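# Move the green block into the blue tray

## Task

Get the green block so that it rests inside the blue tray, and have it stay there once the robot lets go.

## Robot and tools

Robot: a two-arm robot at the near edge of a table, with left_arm and right_arm, each ending in a two-finger gripper. left_arm is the robot's own left arm, on the +y side. Image left and right do not follow these names. Base poses in the scene frame: left_arm at (-0.047, +0.343, +0.607) m, quat_wxyz (+0.494, +0.263, +0.389, +0.732); right_arm at (-0.047, -0.343, +0.607) m, quat_wxyz (+0.494, -0.263, +0.389, -0.732).

Frame: every position and orientation uses one scene frame. The origin sits at table-top height (z = 0) above the robot's foot. +x points forward over the table, +y to the robot's left, +z up. The table surface starts near x = +0.15 m and may be slightly rotated. Reported hand positions and orientations can be a few cm off, more at long reach. The gripper's fingers point along its own +z axis and open and close along its own y axis. end_effector_position is the spot between the finger pads, about 1 cm short of the tips.

Row layout, shared by execute_actions and move: one row is 16 plain numbers covering both arms, even if only one moves. First left_arm as x, y, z, qw, qx, qy, qz, opening, then right_arm in the same order. x, y, z are an absolute target position in metres and qw..qz an absolute target orientation (w first), both in the scene frame, so each half of a row is a pose. Opening runs from -1 (closed) to +1 (fully open, 0.094 m); it is a target value, not a change.

execute_actions(actions, cameras): actions is a list of actions. Each action is a table of up to 15 rows, one per 1/30 s step. A shorter table repeats its last row to fill 15 steps. Per action, each gripper's target may be at most 0.6 m from where that gripper starts, measured along each of its own axes, or the action is refused for both arms. If any action is malformed, or the first one breaks this rule against the latest reported state, the whole call is refused. An empty actions list returns the full state and, by default, all camera images; otherwise images come only if cameras names them. cameras: a list of names (cam_head_left, cam_head_right, cam_over, cam_left_wrist, cam_right_wrist), ["all"] for every camera, [] for none; an unknown name voids the call.

move(target, speed, blend, opening_speed, grip_force, blocking, cameras): drives each gripper in a straight line from its current Hand target to the absolute pose in target. target is one 16-number row or a list of up to 15 rows visited in order; the 0.6 m rule does not apply. speed: m/s, 0.002 to 4.3, default 0.25 (turning limited to twice that in rad/s); one value or one per target. blend: metres of corner rounding for list targets; 0 (default) stops at each. opening_speed: rate of change of the commanded opening per second on the -1..+1 scale, at least 0.2. grip_force: per-pad force limit in newtons, 10 to 50 (50 is full), one value or one per arm; it persists until changed, and lower values close slowly. blocking=false returns after about 0.5 s while the move continues; a new move replaces a running one. A whole move is capped at 10 s. Paths do not avoid obstacles or the other arm. Grippers lag and overshoot more at high speed, and faster contacts hit harder. Steer around an arm's own base rather than close past it. The result adds a move: line giving the ending (done, off_target, moving, held, fault) and any limits (paced = clipped pose, held = steps withheld).

wait(seconds): 0 to 10 s, arms keep their last command; a running move continues and may end it early. stop(): brakes the running move. zoom_image(camera, region): enlarges [x0, y0, x1, y1] pixels (origin top-left, at most 504 by 504) of that camera's latest image. finished_scene(scene): give the current scene number; it ends the scene irreversibly, and the goal must hold without the robot.

Results: end_effector_position (m) and end_effector_quat_wxyz per arm; Hand target (where the arm is actually being driven, possibly short of your command, so send the rest next); Tool commands; grip_measured (measured opening on the -1..+1 scale; reads up to 2.5 mm wide when empty, and under a firm squeeze a bit narrower than the part); Joint positions (last value is the opening in metres); Joint torques (include the arm's own weight; items 3 and 4 wrap at ±28 N m); Joint velocities (may read within noise); motor temperatures; step readings of position for action calls. Omitted lines are unchanged; an empty call shows everything.

Control habits: each step the commanded orientation is clipped to 40 degrees from the measured one. Friction and load can leave the hand a few cm off target with no contact. To hold an arm still, resend the same full pose from the last result at which it stopped, with its desired opening, in every call. To keep an orientation, repeat the same quaternion rather than copying a drifted reading. To release, command an opening well above grip_measured. Joint ranges (rad): waist -2.880..2.880, shoulder 0.000..3.142, elbow 0.000..3.019 (straight 2.964), wrist pitch -1.693..1.571, wrist yaw -1.571..1.571, wrist roll -2.094..2.094.

Avoid: dropping the block from height or releasing it while it moves; knocking anything off the table; hard impacts on the table or tray; any contact between the two arms or closing one gripper on the other's fingers. Avoid long stretched holds or pushing at unreachable poses: motors heat, MOTOR HOT appears near 85 °C, and at 100 °C the arm faults and falls for 30 to 60 s. Any arm stop is costly.

Cameras: head pair and cam_over are fixed (pinhole, 672x504); wrist cameras are fisheye and follow their hands. Calibration values are given per camera and can be a few mm or degrees off.

Each tool is called after "Request:" by a JSON object that holds its "method" and its "body".

## Session

Request:
{"method": "execute_actions", "body": {"actions": []}}

Scene clock: 0.00 s.
left_arm: end_effector_position=(+0.8997, +0.4382, +0.3910) grip_measured=+1.000 end_effector_quat_wxyz=(-0.540, +0.243, -0.774, +0.223) | right_arm: end_effector_position=(+0.2486, -0.4287, +0.1637) grip_measured=+1.000 end_effector_quat_wxyz=(-0.072, +0.303, -0.943, -0.115)
Joint positions: left_arm=[-1.896 1.73 1.764 0.526 0.173 -0.347 0.094] | right_arm=[1.533 1.779 0.692 0.45 -0.301 -1.032 0.094]
Joint velocities: within noise
Joint torques (N m): no reading
Motor temperatures (°C): left_arm=[24 20 20 19 22 22 23] | right_arm=[22 23 20 21 21 24 22]
Heat: left arm: hottest waist 24 °C; right arm: hottest wrist roll 24 °C.
Hand target: left_arm +0.9083, +0.4430, +0.4049; +0.552, -0.241, +0.766, -0.223 | right_arm +0.2428, -0.4262, +0.1655; +0.068, -0.302, +0.944, +0.119
Tool commands: left_gripper/opening=+1.0 right_gripper/opening=+1.0

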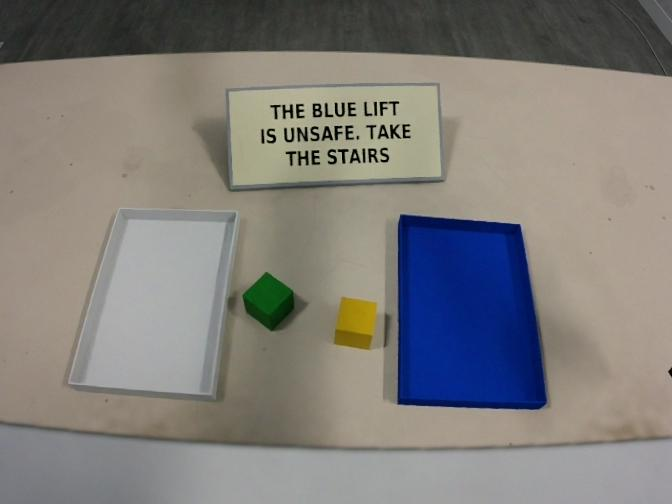

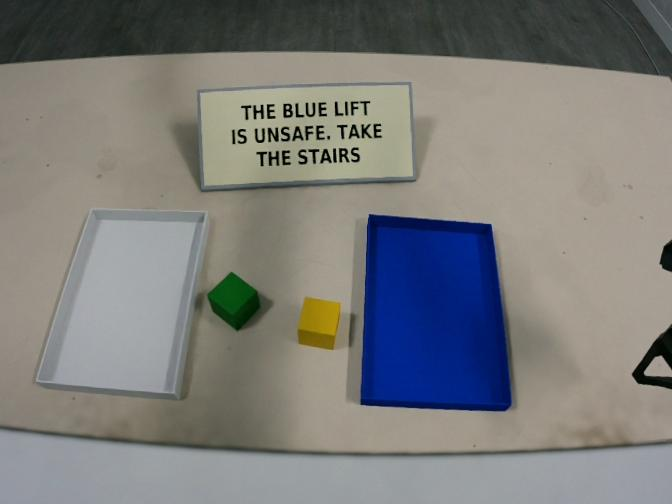

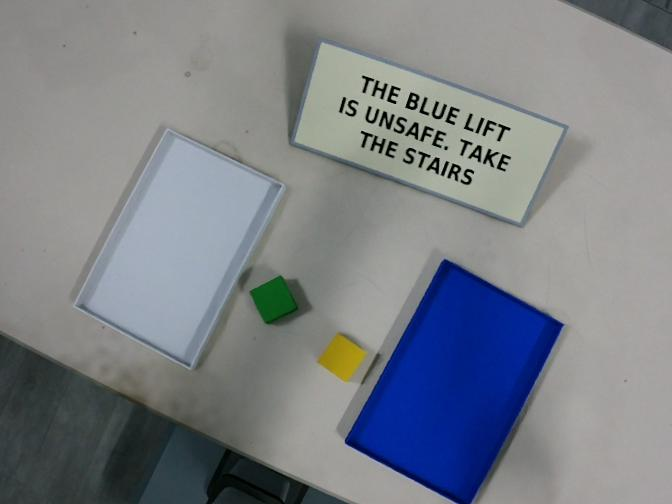

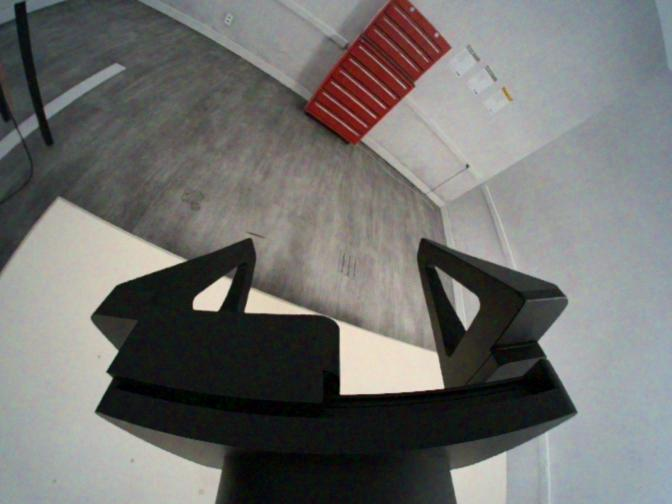

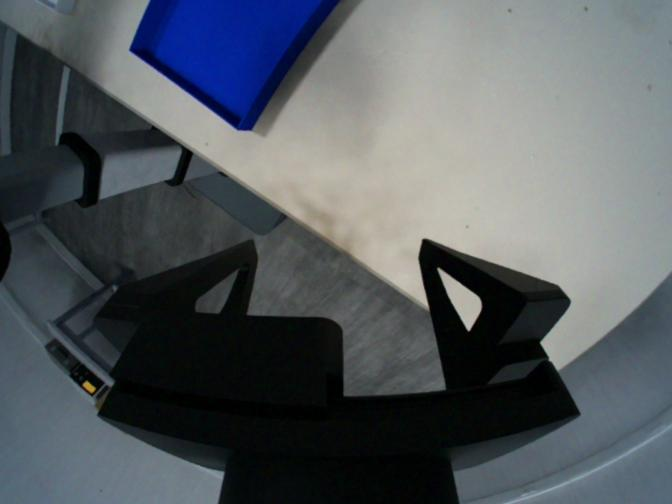

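Request:
{"method": "zoom_image", "body": {"camera": "cam_over", "region": [220, 240, 400, 400]}}

Request:
{"method": "zoom_image", "body": {"camera": "cam_head_left", "region": [210, 240, 410, 390]}}

Scaled by 2.800 from the camera's 672x504 image, which has a finer 960x720 frame.

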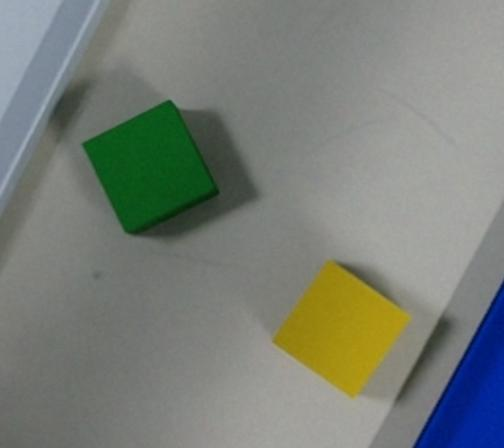

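Scaled by 2.520 from the camera's 672x504 image, which has a finer 960x720 frame.

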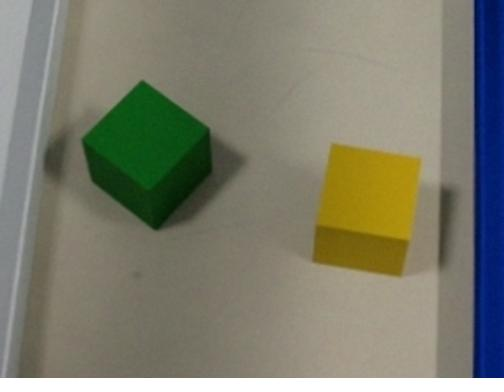

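Request:
{"method": "move", "body": {"target": [[0.8997,0.4382,0.3910,-0.540,0.243,-0.774,0.223,1,0.28,-0.33,0.23,0,-0.435,0.9,0,0.7],[0.8997,0.4382,0.3910,-0.540,0.243,-0.774,0.223,1,0.368,0.085,0.2,0,-0.435,0.9,0,0.7]], "blend": [0.05,0], "speed": 0.3, "cameras": ["all"]}}

Scene clock: 30.47 s.
left_arm: end_effector_position=(+0.8997, +0.4382, +0.3910) grip_measured=+1.000 end_effector_quat_wxyz=(-0.540, +0.243, -0.774, +0.223) | right_arm: end_effector_position=(+0.3775, +0.0791, +0.2034) grip_measured=+0.702 end_effector_quat_wxyz=(-0.005, +0.431, -0.902, +0.000)
Joint positions: left_arm=[-1.896 1.73 1.764 0.526 0.173 -0.347 0.094] | right_arm=[2.612 2.242 1.495 -0.166 0.796 -0.522 0.08]
Joint torques (N m): left_arm=[-3.96 -21.83 5.6 2 0.31 -0.14] | right_arm=[14.04 -9.99 1.4 -0.02 0.16 -0.04]
Motor temperatures (°C): left_arm=[24 25 22 19 22 22 23] | right_arm=[22 25 21 21 21 23 21]
Heat: left arm: hottest shoulder 25 °C; right arm: hottest shoulder 25 °C.
Hand target: left_arm +0.8997, +0.4383, +0.3910; +0.540, -0.243, +0.774, -0.223 | right_arm +0.3679, +0.0848, +0.2002; +0.000, -0.435, +0.900, +0.000
Off the commanded pose: left_arm 0.000 m, 0 deg | right_arm 0.012 m, 1 deg.
move: off_target (right_arm)
camera_calibration:
cam_right_wrist: T_world_to_cam=[[0.78478, -0.619771, -0.00201687, -0.247672], [-0.502439, -0.638108, 0.583416, 0.123061], [-0.362871, -0.45684, -0.812171, 0.466916], [0, 0, 0, 1]] pos_world=[0.425629, 0.138332, 0.30692]

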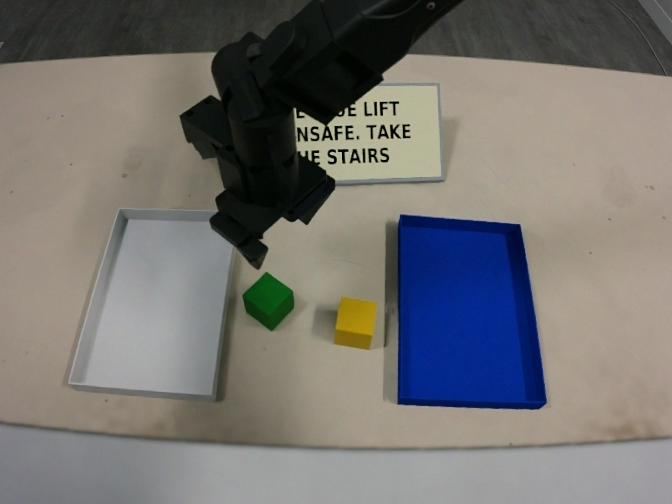

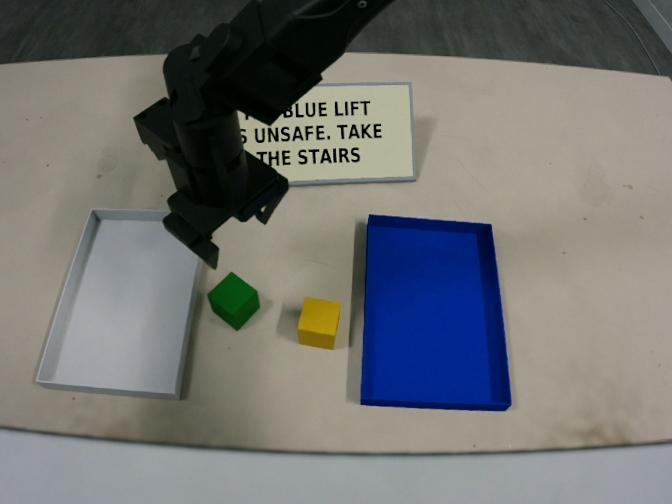

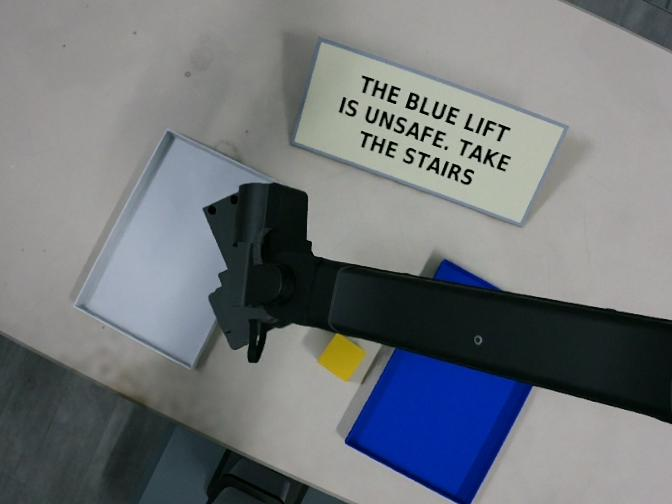

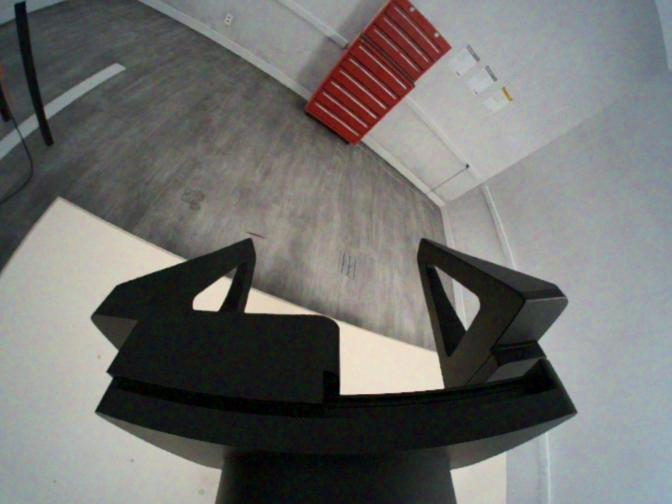

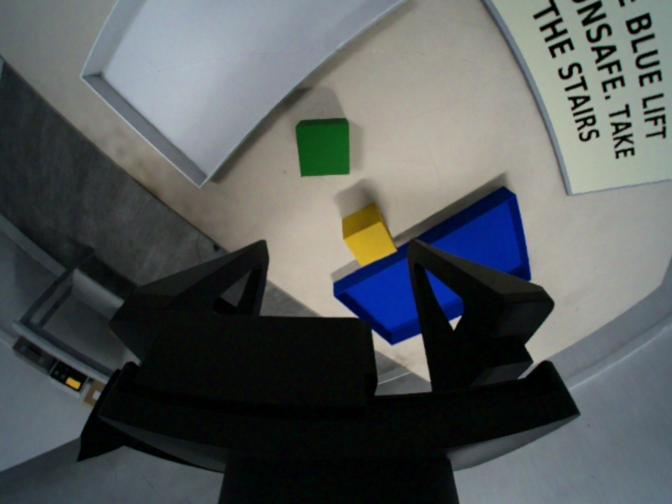

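Request:
{"method": "move", "body": {"target": [0.8997,0.4382,0.3910,-0.540,0.243,-0.774,0.223,1,0.373,0.107,0.1,0,-0.435,0.9,0,0.7], "speed": 0.25, "cameras": ["cam_head_left","cam_right_wrist"]}}

Request:
{"method": "zoom_image", "body": {"camera": "cam_right_wrist", "region": [220, 60, 460, 260]}}

Scene clock: 40.83 s.
left_arm: end_effector_position=(+0.8997, +0.4382, +0.3910) grip_measured=+1.000 end_effector_quat_wxyz=(-0.540, +0.243, -0.774, +0.223) | right_arm: end_effector_position=(+0.3783, +0.1116, +0.1086) grip_measured=+0.702 end_effector_quat_wxyz=(-0.008, +0.430, -0.903, -0.001)
Joint positions: left_arm=[-1.896 1.73 1.764 0.526 0.173 -0.347 0.094] | right_arm=[2.544 2.479 1.766 -0.141 0.751 -0.598 0.08]
Joint torques (N m): left_arm=[-4.19 -22.01 5.76 2.1 0.33 -0.13] | right_arm=[13.68 -10.75 1.09 -0.02 -0.12 -0.19]
Heat: left arm: hottest shoulder 26 °C; right arm: hottest shoulder 25 °C.
Hand target: left_arm +0.8997, +0.4383, +0.3910; +0.540, -0.243, +0.774, -0.223 | right_arm +0.3729, +0.1070, +0.1002; +0.000, -0.435, +0.900, +0.000
Off the commanded pose: left_arm 0.000 m, 0 deg | right_arm 0.011 m, 1 deg.
move: off_target (right_arm)
camera_calibration:
cam_right_wrist: T_world_to_cam=[[0.783201, -0.621768, -0.0010659, -0.22761], [-0.506508, -0.639007, 0.578896, 0.201636], [-0.36062, -0.452851, -0.815401, 0.404087], [0, 0, 0, 1]] pos_world=[0.426117, 0.170318, 0.212524]
Images, in order (width x height): cam_head_left 672x504, cam_right_wrist 672x504.

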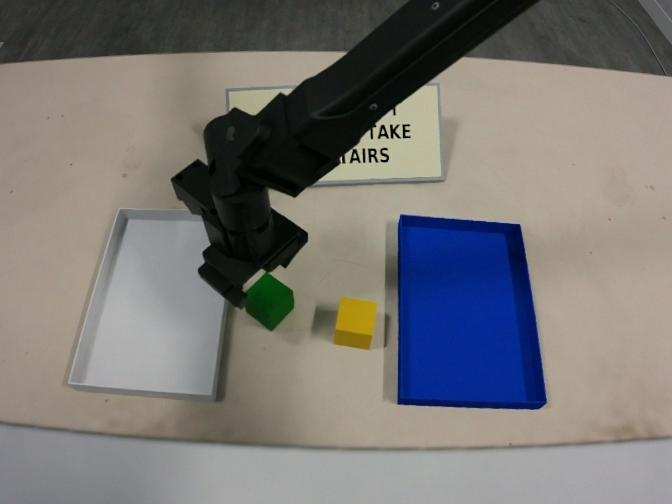

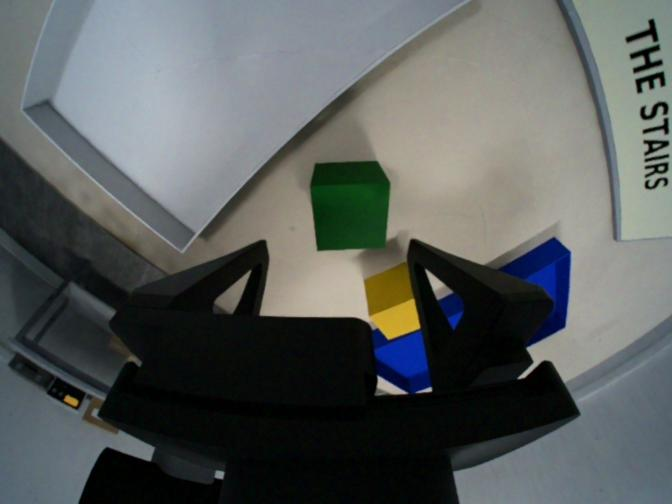

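Scaled by 2.100 from the camera's 672x504 image, which has a finer 960x720 frame.

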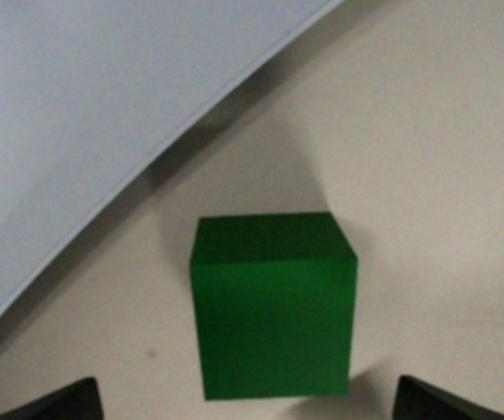

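Request:
{"method": "move", "body": {"target": [[0.8997,0.4382,0.3910,-0.540,0.243,-0.774,0.223,1,0.377,0.091,0.09,0,-0.435,0.9,0,0.7],[0.8997,0.4382,0.3910,-0.540,0.243,-0.774,0.223,1,0.377,0.091,0.055,0,-0.435,0.9,0,0.7]], "speed": 0.15, "cameras": ["cam_head_left","cam_right_wrist"]}}

Scene clock: 54.83 s.
left_arm: end_effector_position=(+0.8997, +0.4382, +0.3910) grip_measured=+1.000 end_effector_quat_wxyz=(-0.540, +0.243, -0.774, +0.223) | right_arm: end_effector_position=(+0.3851, +0.0977, +0.0689) grip_measured=+0.702 end_effector_quat_wxyz=(-0.008, +0.433, -0.901, -0.002)
Joint positions: left_arm=[-1.896 1.73 1.764 0.526 0.173 -0.347 0.094] | right_arm=[2.49 2.532 1.833 -0.12 0.712 -0.658 0.08]
Joint torques (N m): left_arm=[-3.78 -21.83 5.7 2.11 0.32 -0.12] | right_arm=[13.16 -10.11 1.22 0.38 -0.14 -0.19]
Heat: left arm: hottest shoulder 27 °C; right arm: hottest shoulder 26 °C.
Hand target: left_arm +0.8997, +0.4383, +0.3910; +0.540, -0.243, +0.774, -0.223 | right_arm +0.3768, +0.0907, +0.0554; +0.000, -0.435, +0.900, +0.000
Off the commanded pose: left_arm 0.000 m, 0 deg | right_arm 0.017 m, 1 deg.
move: off_target (right_arm)
camera_calibration:
cam_right_wrist: T_world_to_cam=[[0.787256, -0.616614, -0.00382522, -0.24349], [-0.501455, -0.643813, 0.577969, 0.217813], [-0.358847, -0.453091, -0.81605, 0.36731], [0, 0, 0, 1]] pos_world=[0.43272, 0.156516, 0.172923]
Images, in order (width x height): cam_head_left 672x504, cam_right_wrist 672x504.

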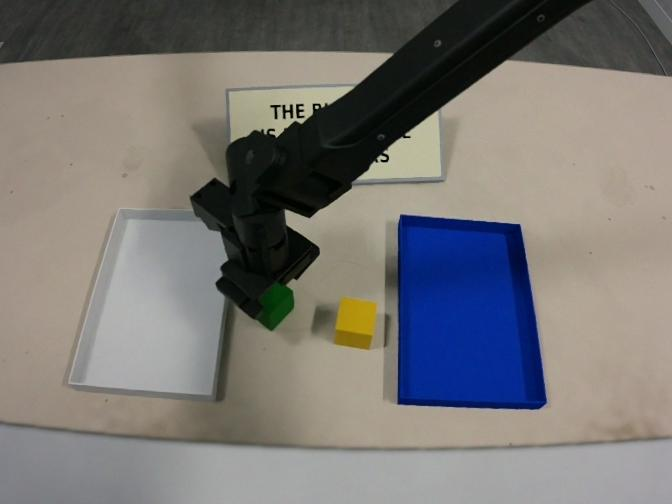

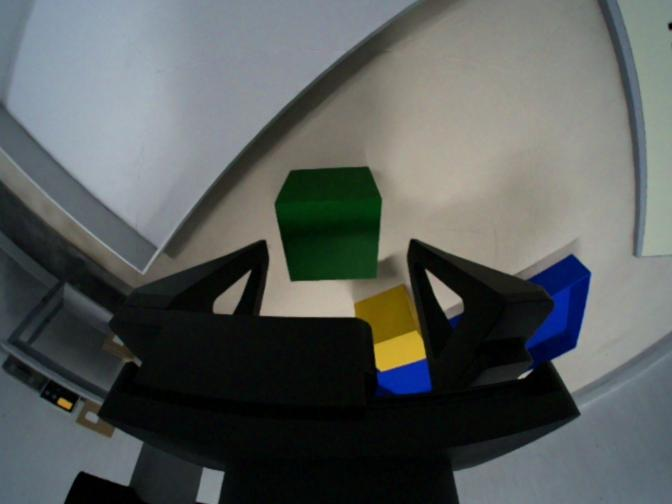

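Request:
{"method": "move", "body": {"target": [0.8997,0.4382,0.3910,-0.540,0.243,-0.774,0.223,1,0.376,0.090,0.01,0,-0.435,0.9,0,0.7], "speed": 0.1, "cameras": ["cam_head_left","cam_right_wrist"]}}

Scene clock: 58.57 s.
left_arm: end_effector_position=(+0.8997, +0.4382, +0.3910) grip_measured=+1.000 end_effector_quat_wxyz=(-0.540, +0.243, -0.774, +0.223) | right_arm: end_effector_position=(+0.3853, +0.0989, +0.0262) grip_measured=+0.701 end_effector_quat_wxyz=(-0.010, +0.434, -0.901, -0.004)
Joint positions: left_arm=[-1.896 1.73 1.764 0.526 0.173 -0.347 0.094] | right_arm=[2.452 2.628 1.957 -0.121 0.682 -0.698 0.08]
Joint torques (N m): left_arm=[-3.78 -22.12 5.67 2.17 0.32 -0.13] | right_arm=[12.98 -9.58 1.72 0.17 -0.06 -0.18]
Heat: left arm: hottest shoulder 27 °C; right arm: hottest shoulder 26 °C.
Hand target: left_arm +0.8997, +0.4383, +0.3910; +0.540, -0.243, +0.774, -0.223 | right_arm +0.3756, +0.0897, +0.0107; +0.000, -0.435, +0.900, +0.000
Off the commanded pose: left_arm 0.000 m, 0 deg | right_arm 0.021 m, 1 deg.
move: off_target (right_arm)
camera_calibration:
cam_right_wrist: T_world_to_cam=[[0.788347, -0.615216, -0.00436006, -0.243624], [-0.502023, -0.647364, 0.573492, 0.24405], [-0.355644, -0.449922, -0.8192, 0.331603], [0, 0, 0, 1]] pos_world=[0.432511, 0.157303, 0.130626]
Images, in order (width x height): cam_head_left 672x504, cam_right_wrist 672x504.

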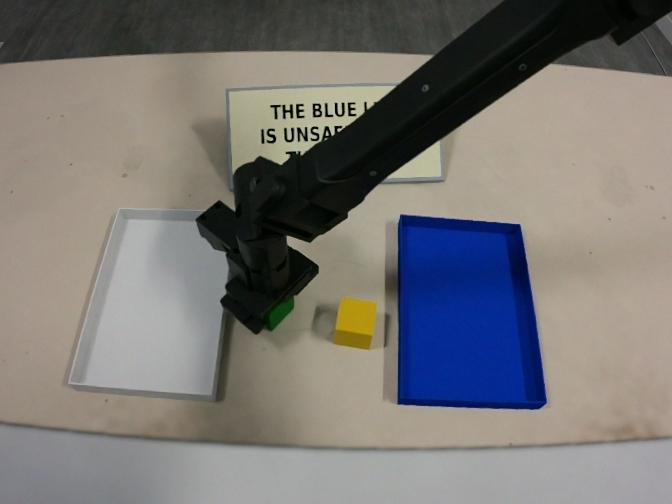

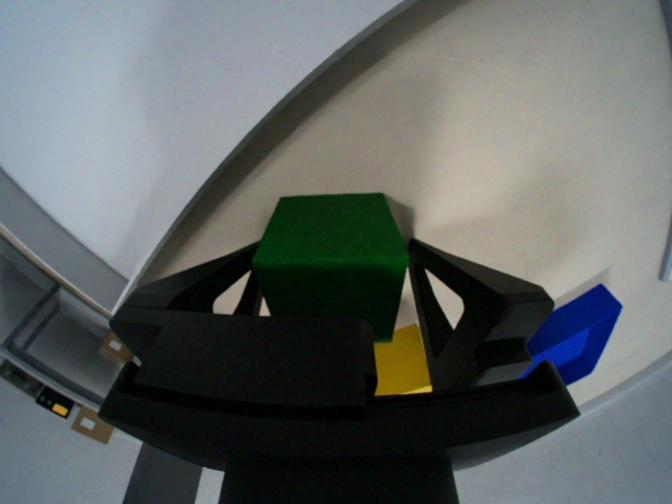

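Request:
{"method": "move", "body": {"target": [0.8997,0.4382,0.3910,-0.540,0.243,-0.774,0.223,1,0.376,0.090,0.01,0,-0.435,0.9,0,-0.2], "opening_speed": 0.7, "grip_force": [50,30], "cameras": ["cam_right_wrist"]}}

Scene clock: 65.17 s.
left_arm: end_effector_position=(+0.8997, +0.4382, +0.3910) grip_measured=+1.000 end_effector_quat_wxyz=(-0.540, +0.243, -0.774, +0.223) | right_arm: end_effector_position=(+0.3860, +0.0996, +0.0260) grip_measured=+0.059 end_effector_quat_wxyz=(-0.011, +0.434, -0.901, -0.004)
Joint positions: left_arm=[-1.896 1.73 1.764 0.526 0.173 -0.347 0.094] | right_arm=[2.452 2.629 1.96 -0.121 0.68 -0.699 0.05]
Joint torques (N m): left_arm=[-4.31 -21.3 5.63 2.06 0.3 -0.13] | right_arm=[12.86 -9.58 1.5 0.18 0.02 -0.16]
Heat: left arm: hottest shoulder 27 °C; right arm: hottest shoulder 26 °C.
Hand target: left_arm +0.8997, +0.4383, +0.3910; +0.540, -0.243, +0.774, -0.223 | right_arm +0.3756, +0.0897, +0.0107; +0.000, -0.435, +0.900, +0.000
Off the commanded pose: left_arm 0.000 m, 0 deg | right_arm 0.021 m, 1 deg.
grip_force (N): 50, 30
move: off_target (right_arm)
camera_calibration:
cam_right_wrist: T_world_to_cam=[[0.788274, -0.615304, -0.00504328, -0.243736], [-0.502555, -0.648516, 0.571722, 0.245362], [-0.355053, -0.448139, -0.820432, 0.331698], [0, 0, 0, 1]] pos_world=[0.433208, 0.157796, 0.130627]
Images, in order (width x height): cam_right_wrist 672x504.

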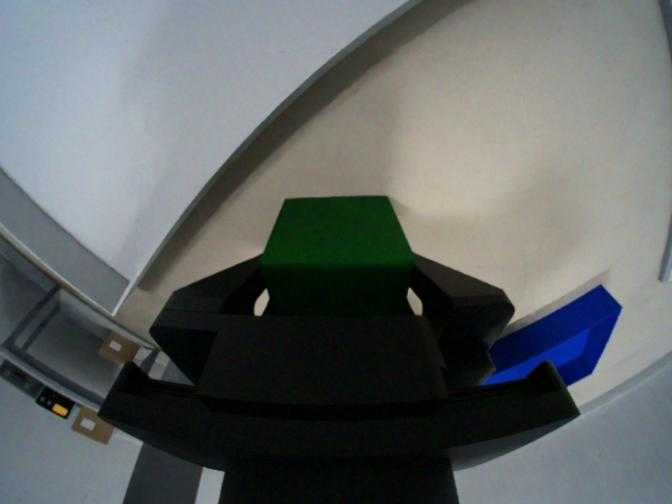

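Request:
{"method": "move", "body": {"target": [[0.8997,0.4382,0.3910,-0.540,0.243,-0.774,0.223,1,0.376,0.090,0.17,0,-0.435,0.9,0,-0.2],[0.8997,0.4382,0.3910,-0.540,0.243,-0.774,0.223,1,0.373,-0.205,0.16,0,-0.435,0.9,0,-0.2]], "blend": [0.04,0], "speed": 0.25, "cameras": ["all"]}}

Scene clock: 71.53 s.
left_arm: end_effector_position=(+0.8997, +0.4382, +0.3910) grip_measured=+1.000 end_effector_quat_wxyz=(-0.540, +0.243, -0.774, +0.223) | right_arm: end_effector_position=(+0.3689, -0.2012, +0.1545) grip_measured=+0.058 end_effector_quat_wxyz=(+0.006, +0.435, -0.900, -0.002)
Joint positions: left_arm=[-1.896 1.73 1.764 0.526 0.173 -0.347 0.094] | right_arm=[2.174 1.904 1.017 0.185 0.492 -0.908 0.05]
Joint torques (N m): left_arm=[-3.9 -21.25 5.67 2.14 0.34 -0.14] | right_arm=[6.3 -12.69 -2.86 0.69 -0.16 -0.19]
Heat: left arm: hottest shoulder 27 °C; right arm: hottest shoulder 26 °C.
Hand target: left_arm +0.8997, +0.4383, +0.3910; +0.540, -0.243, +0.774, -0.223 | right_arm +0.3730, -0.2050, +0.1598; +0.000, -0.435, +0.900, +0.000
Off the commanded pose: left_arm 0.000 m, 0 deg | right_arm 0.008 m, 1 deg.
grip_force (N): 50, 30
move: done
camera_calibration:
cam_right_wrist: T_world_to_cam=[[0.790084, -0.612794, -0.0158523, -0.413204], [-0.483269, -0.638578, 0.598891, -0.0411091], [-0.37712, -0.465513, -0.800674, 0.297783], [0, 0, 0, 1]] pos_world=[0.418899, -0.140839, 0.256497]

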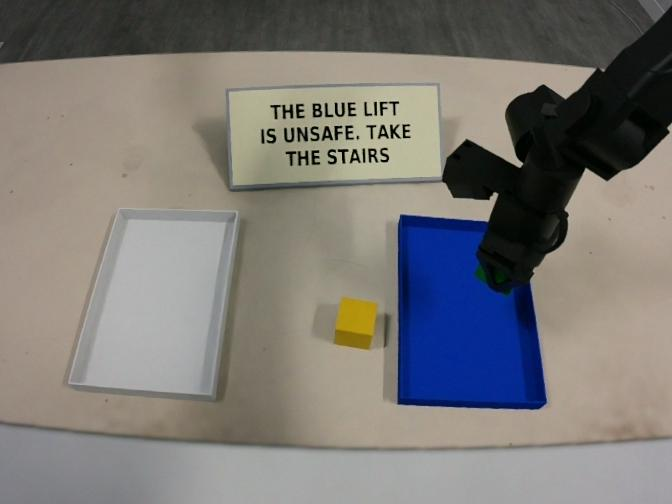

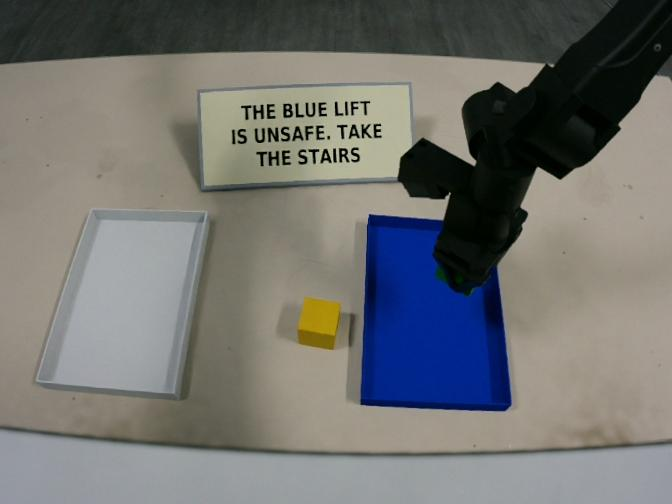

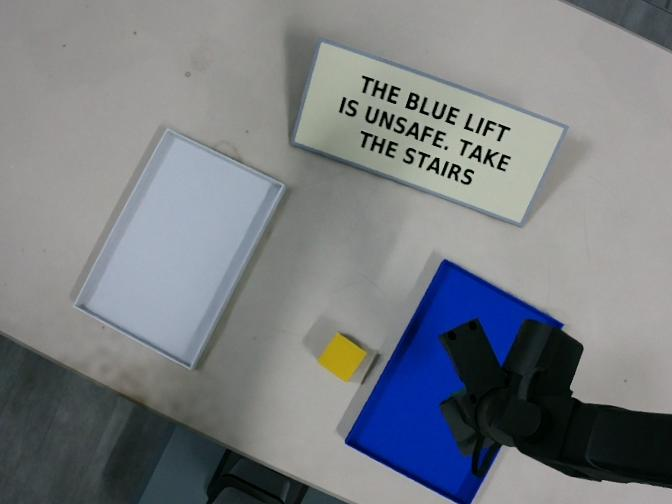

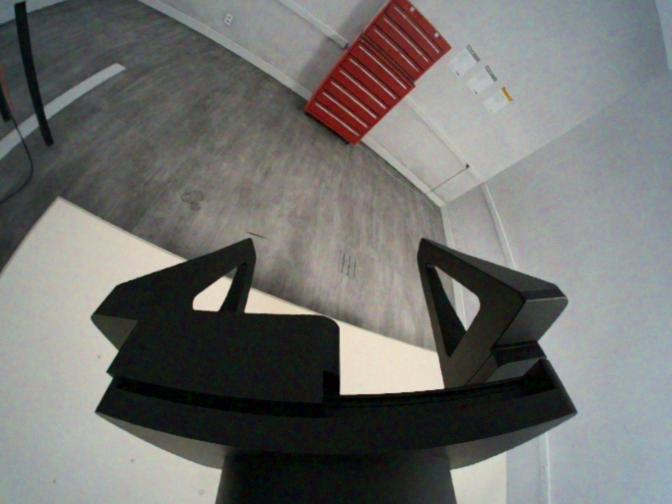

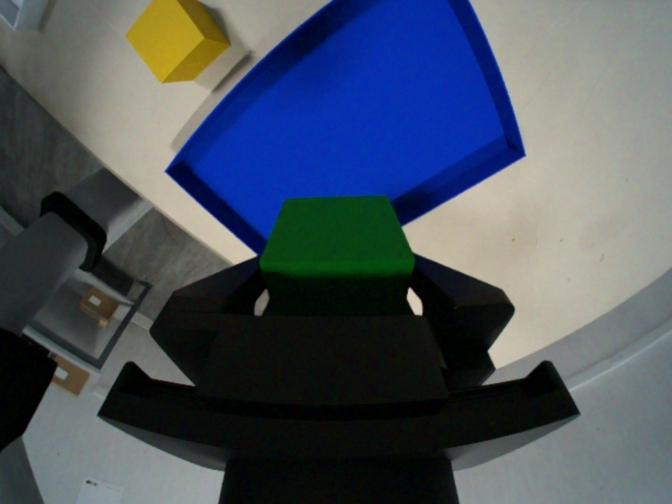

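Request:
{"method": "move", "body": {"target": [[0.8997,0.4382,0.3910,-0.540,0.243,-0.774,0.223,1,0.383,-0.187,0.1,0,-0.435,0.9,0,-0.2],[0.8997,0.4382,0.3910,-0.540,0.243,-0.774,0.223,1,0.383,-0.187,0.04,0,-0.435,0.9,0,-0.2]], "blend": [0.02,0], "speed": 0.15, "cameras": ["cam_head_left","cam_head_right","cam_right_wrist"]}}

Scene clock: 79.83 s.
left_arm: end_effector_position=(+0.8997, +0.4382, +0.3910) grip_measured=+1.000 end_effector_quat_wxyz=(-0.540, +0.243, -0.774, +0.223) | right_arm: end_effector_position=(+0.3905, -0.1836, +0.0473) grip_measured=+0.058 end_effector_quat_wxyz=(-0.005, +0.432, -0.902, +0.000)
Joint positions: left_arm=[-1.896 1.73 1.764 0.526 0.173 -0.347 0.094] | right_arm=[2.115 2.169 1.31 0.201 0.439 -0.955 0.05]
Joint torques (N m): left_arm=[-4.48 -21.71 5.64 2.11 0.29 -0.13] | right_arm=[6.59 -10.46 -1.44 0.59 -0.16 -0.18]
Heat: left arm: hottest shoulder 28 °C; right arm: hottest shoulder 27 °C.
Hand target: left_arm +0.8997, +0.4383, +0.3910; +0.540, -0.243, +0.774, -0.223 | right_arm +0.3831, -0.1871, +0.0402; +0.000, -0.435, +0.900, +0.000
Off the commanded pose: left_arm 0.000 m, 0 deg | right_arm 0.011 m, 1 deg.
grip_force (N): 50, 30
move: off_target (right_arm)
camera_calibration:
cam_right_wrist: T_world_to_cam=[[0.786535, -0.617542, -0.00203003, -0.42129], [-0.500297, -0.639125, 0.584142, 0.0519985], [-0.36203, -0.458432, -0.811649, 0.224172], [0, 0, 0, 1]] pos_world=[0.438531, -0.124163, 0.150719]
Images, in order (width x height): cam_head_left 672x504, cam_head_right 672x504, cam_right_wrist 672x504.

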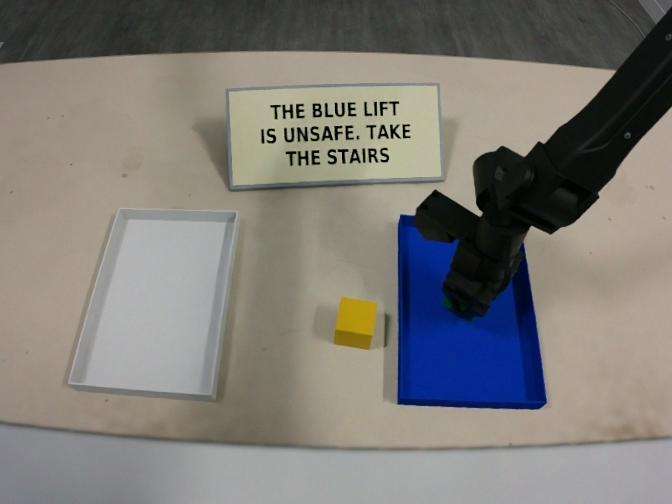

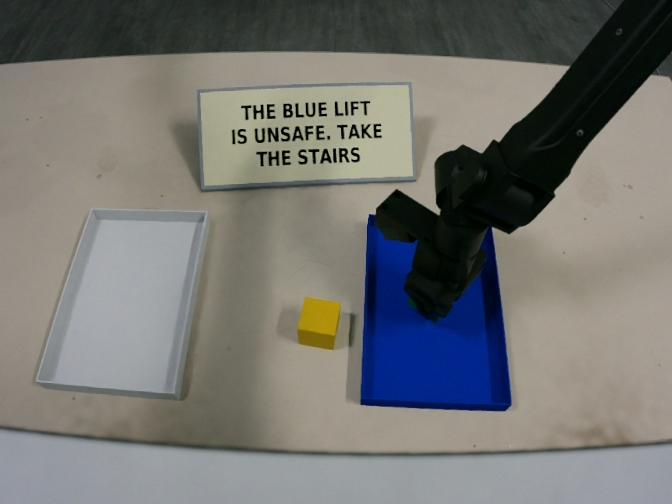

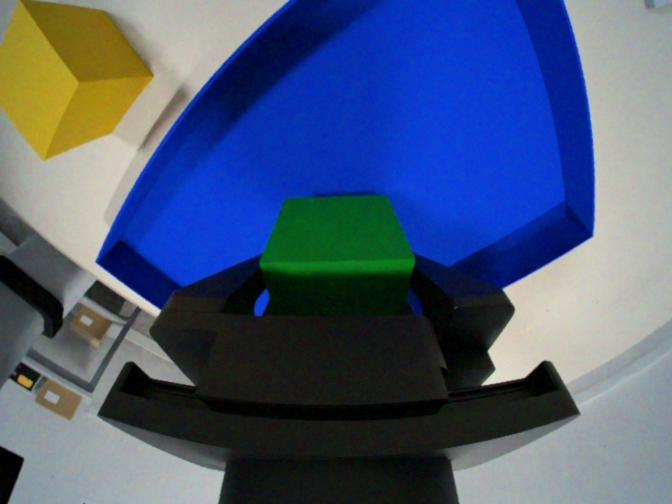

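Request:
{"method": "move", "body": {"target": [0.8997,0.4382,0.3910,-0.540,0.243,-0.774,0.223,1,0.383,-0.187,0.022,0,-0.435,0.9,0,-0.2], "speed": 0.06, "cameras": ["cam_right_wrist"]}}

Scene clock: 83.13 s.
left_arm: end_effector_position=(+0.8997, +0.4382, +0.3910) grip_measured=+1.000 end_effector_quat_wxyz=(-0.540, +0.243, -0.774, +0.223) | right_arm: end_effector_position=(+0.3928, -0.1807, +0.0313) grip_measured=+0.058 end_effector_quat_wxyz=(-0.008, +0.433, -0.901, +0.000)
Joint positions: left_arm=[-1.896 1.73 1.764 0.526 0.173 -0.347 0.094] | right_arm=[2.107 2.208 1.357 0.201 0.43 -0.963 0.05]
Joint torques (N m): left_arm=[-4.07 -21.66 5.68 2.21 0.28 -0.16] | right_arm=[6.3 -10.29 -1.36 0.47 -0.17 -0.19]
Heat: left arm: hottest shoulder 28 °C; right arm: hottest shoulder 27 °C.
Hand target: left_arm +0.8997, +0.4383, +0.3910; +0.540, -0.243, +0.774, -0.223 | right_arm +0.3831, -0.1870, +0.0224; +0.000, -0.435, +0.900, +0.000
Off the commanded pose: left_arm 0.000 m, 0 deg | right_arm 0.015 m, 1 deg.
grip_force (N): 50, 30
move: off_target (right_arm)
camera_calibration:
cam_right_wrist: T_world_to_cam=[[0.787505, -0.616308, -0.000115102, -0.421582], [-0.502147, -0.641741, 0.579669, 0.0646502], [-0.357329, -0.456435, -0.814852, 0.212], [0, 0, 0, 1]] pos_world=[0.440215, -0.121571, 0.135224]
Images, in order (width x height): cam_right_wrist 672x504.

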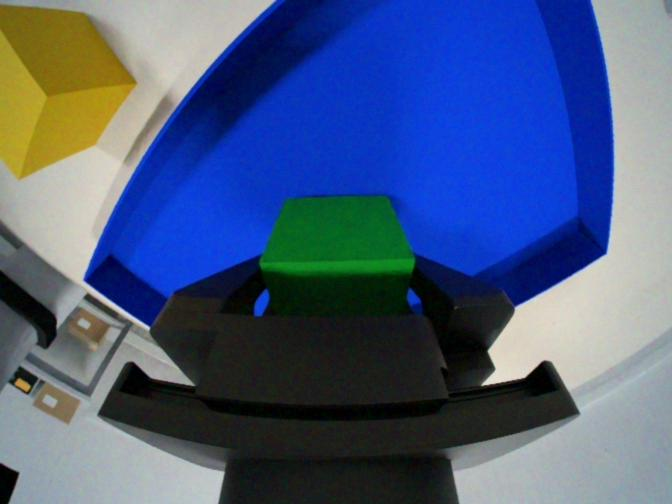

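Request:
{"method": "move", "body": {"target": [0.8997,0.4382,0.3910,-0.540,0.243,-0.774,0.223,1,0.383,-0.187,0.015,0,-0.435,0.9,0,-0.2], "speed": 0.04, "cameras": ["cam_right_wrist"]}}

Scene clock: 88.80 s.
left_arm: end_effector_position=(+0.8997, +0.4382, +0.3910) grip_measured=+1.000 end_effector_quat_wxyz=(-0.540, +0.243, -0.774, +0.223) | right_arm: end_effector_position=(+0.3936, -0.1804, +0.0251) grip_measured=+0.058 end_effector_quat_wxyz=(-0.009, +0.433, -0.901, +0.000)
Joint positions: left_arm=[-1.896 1.73 1.764 0.526 0.173 -0.347 0.094] | right_arm=[2.103 2.223 1.374 0.201 0.426 -0.966 0.05]
Joint torques (N m): left_arm=[-4.13 -21.83 5.72 2.09 0.27 -0.09] | right_arm=[6.24 -10.17 -1.28 0.47 -0.18 -0.18]
Heat: left arm: hottest shoulder 28 °C; right arm: hottest shoulder 27 °C.
Hand target: left_arm +0.8997, +0.4383, +0.3910; +0.540, -0.243, +0.774, -0.223 | right_arm +0.3828, -0.1871, +0.0154; +0.000, -0.435, +0.900, +0.000
Off the commanded pose: left_arm 0.000 m, 0 deg | right_arm 0.016 m, 1 deg.
grip_force (N): 50, 30
move: off_target (right_arm)
camera_calibration:
cam_right_wrist: T_world_to_cam=[[0.787325, -0.616537, 0.00112626, -0.422054], [-0.503386, -0.641773, 0.578558, 0.0694112], [-0.35598, -0.456081, -0.81564, 0.206965], [0, 0, 0, 1]] pos_world=[0.44091, -0.121273, 0.129126]
Images, in order (width x height): cam_right_wrist 672x504.

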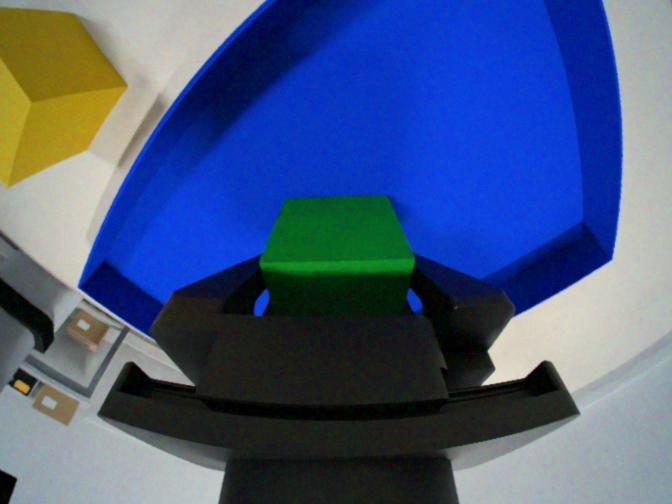

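Request:
{"method": "move", "body": {"target": [[0.8997,0.4382,0.3910,-0.540,0.243,-0.774,0.223,1,0.383,-0.187,0.015,0,-0.435,0.9,0,0.6],[0.8997,0.4382,0.3910,-0.540,0.243,-0.774,0.223,1,0.383,-0.187,0.17,0,-0.435,0.9,0,0.6]], "speed": 0.12, "opening_speed": 0.8, "cameras": ["cam_head_left","cam_right_wrist"]}}

Scene clock: 95.00 s.
left_arm: end_effector_position=(+0.8997, +0.4382, +0.3910) grip_measured=+1.000 end_effector_quat_wxyz=(-0.540, +0.243, -0.774, +0.223) | right_arm: end_effector_position=(+0.3826, -0.1914, +0.1617) grip_measured=+0.598 end_effector_quat_wxyz=(+0.002, +0.435, -0.901, +0.003)
Joint positions: left_arm=[-1.896 1.73 1.764 0.526 0.173 -0.347 0.094] | right_arm=[2.199 1.895 1.04 0.16 0.515 -0.895 0.075]
Joint torques (N m): left_arm=[-3.96 -21.95 5.7 2.04 0.33 -0.12] | right_arm=[7.82 -12.51 -2.33 -0.02 0.14 -0.04]
Heat: left arm: hottest shoulder 28 °C; right arm: hottest shoulder 27 °C.
Hand target: left_arm +0.8997, +0.4383, +0.3910; +0.540, -0.243, +0.774, -0.223 | right_arm +0.3831, -0.1870, +0.1699; +0.000, -0.435, +0.900, +0.000
Off the commanded pose: left_arm 0.000 m, 0 deg | right_arm 0.009 m, 0 deg.
grip_force (N): 50, 30
move: done
camera_calibration:
cam_right_wrist: T_world_to_cam=[[0.789536, -0.613692, -0.00389073, -0.419774], [-0.491353, -0.635916, 0.595133, -0.0283618], [-0.367702, -0.467967, -0.803618, 0.309678], [0, 0, 0, 1]] pos_world=[0.431361, -0.130729, 0.264108]
Images, in order (width x height): cam_head_left 672x504, cam_right_wrist 672x504.

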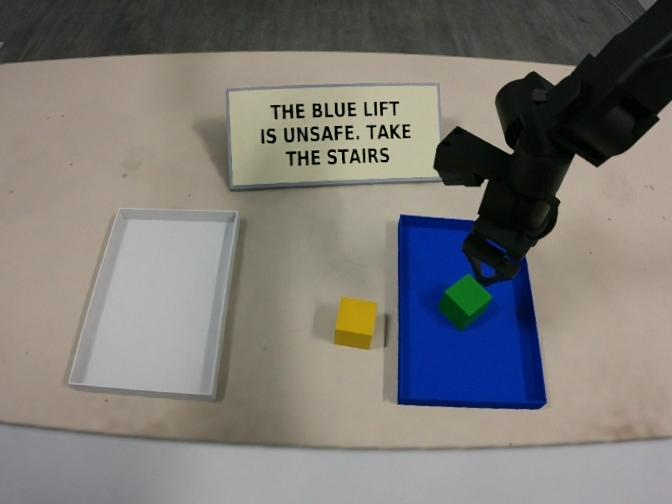

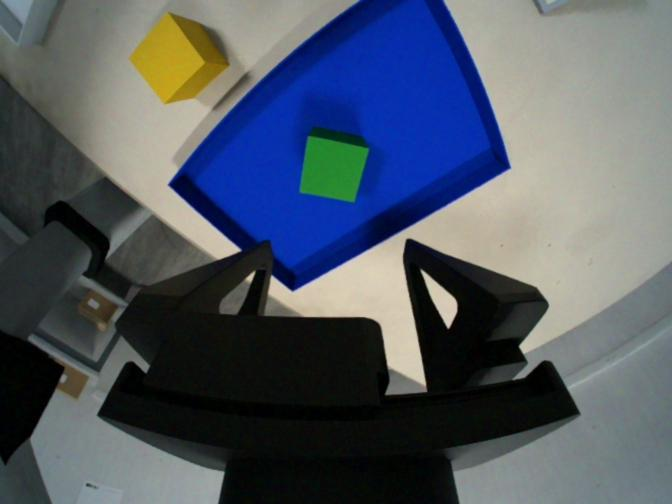

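In the tray.

Request:
{"method": "finished_scene", "body": {"scene": 1}}

The scene is finished: the task was done.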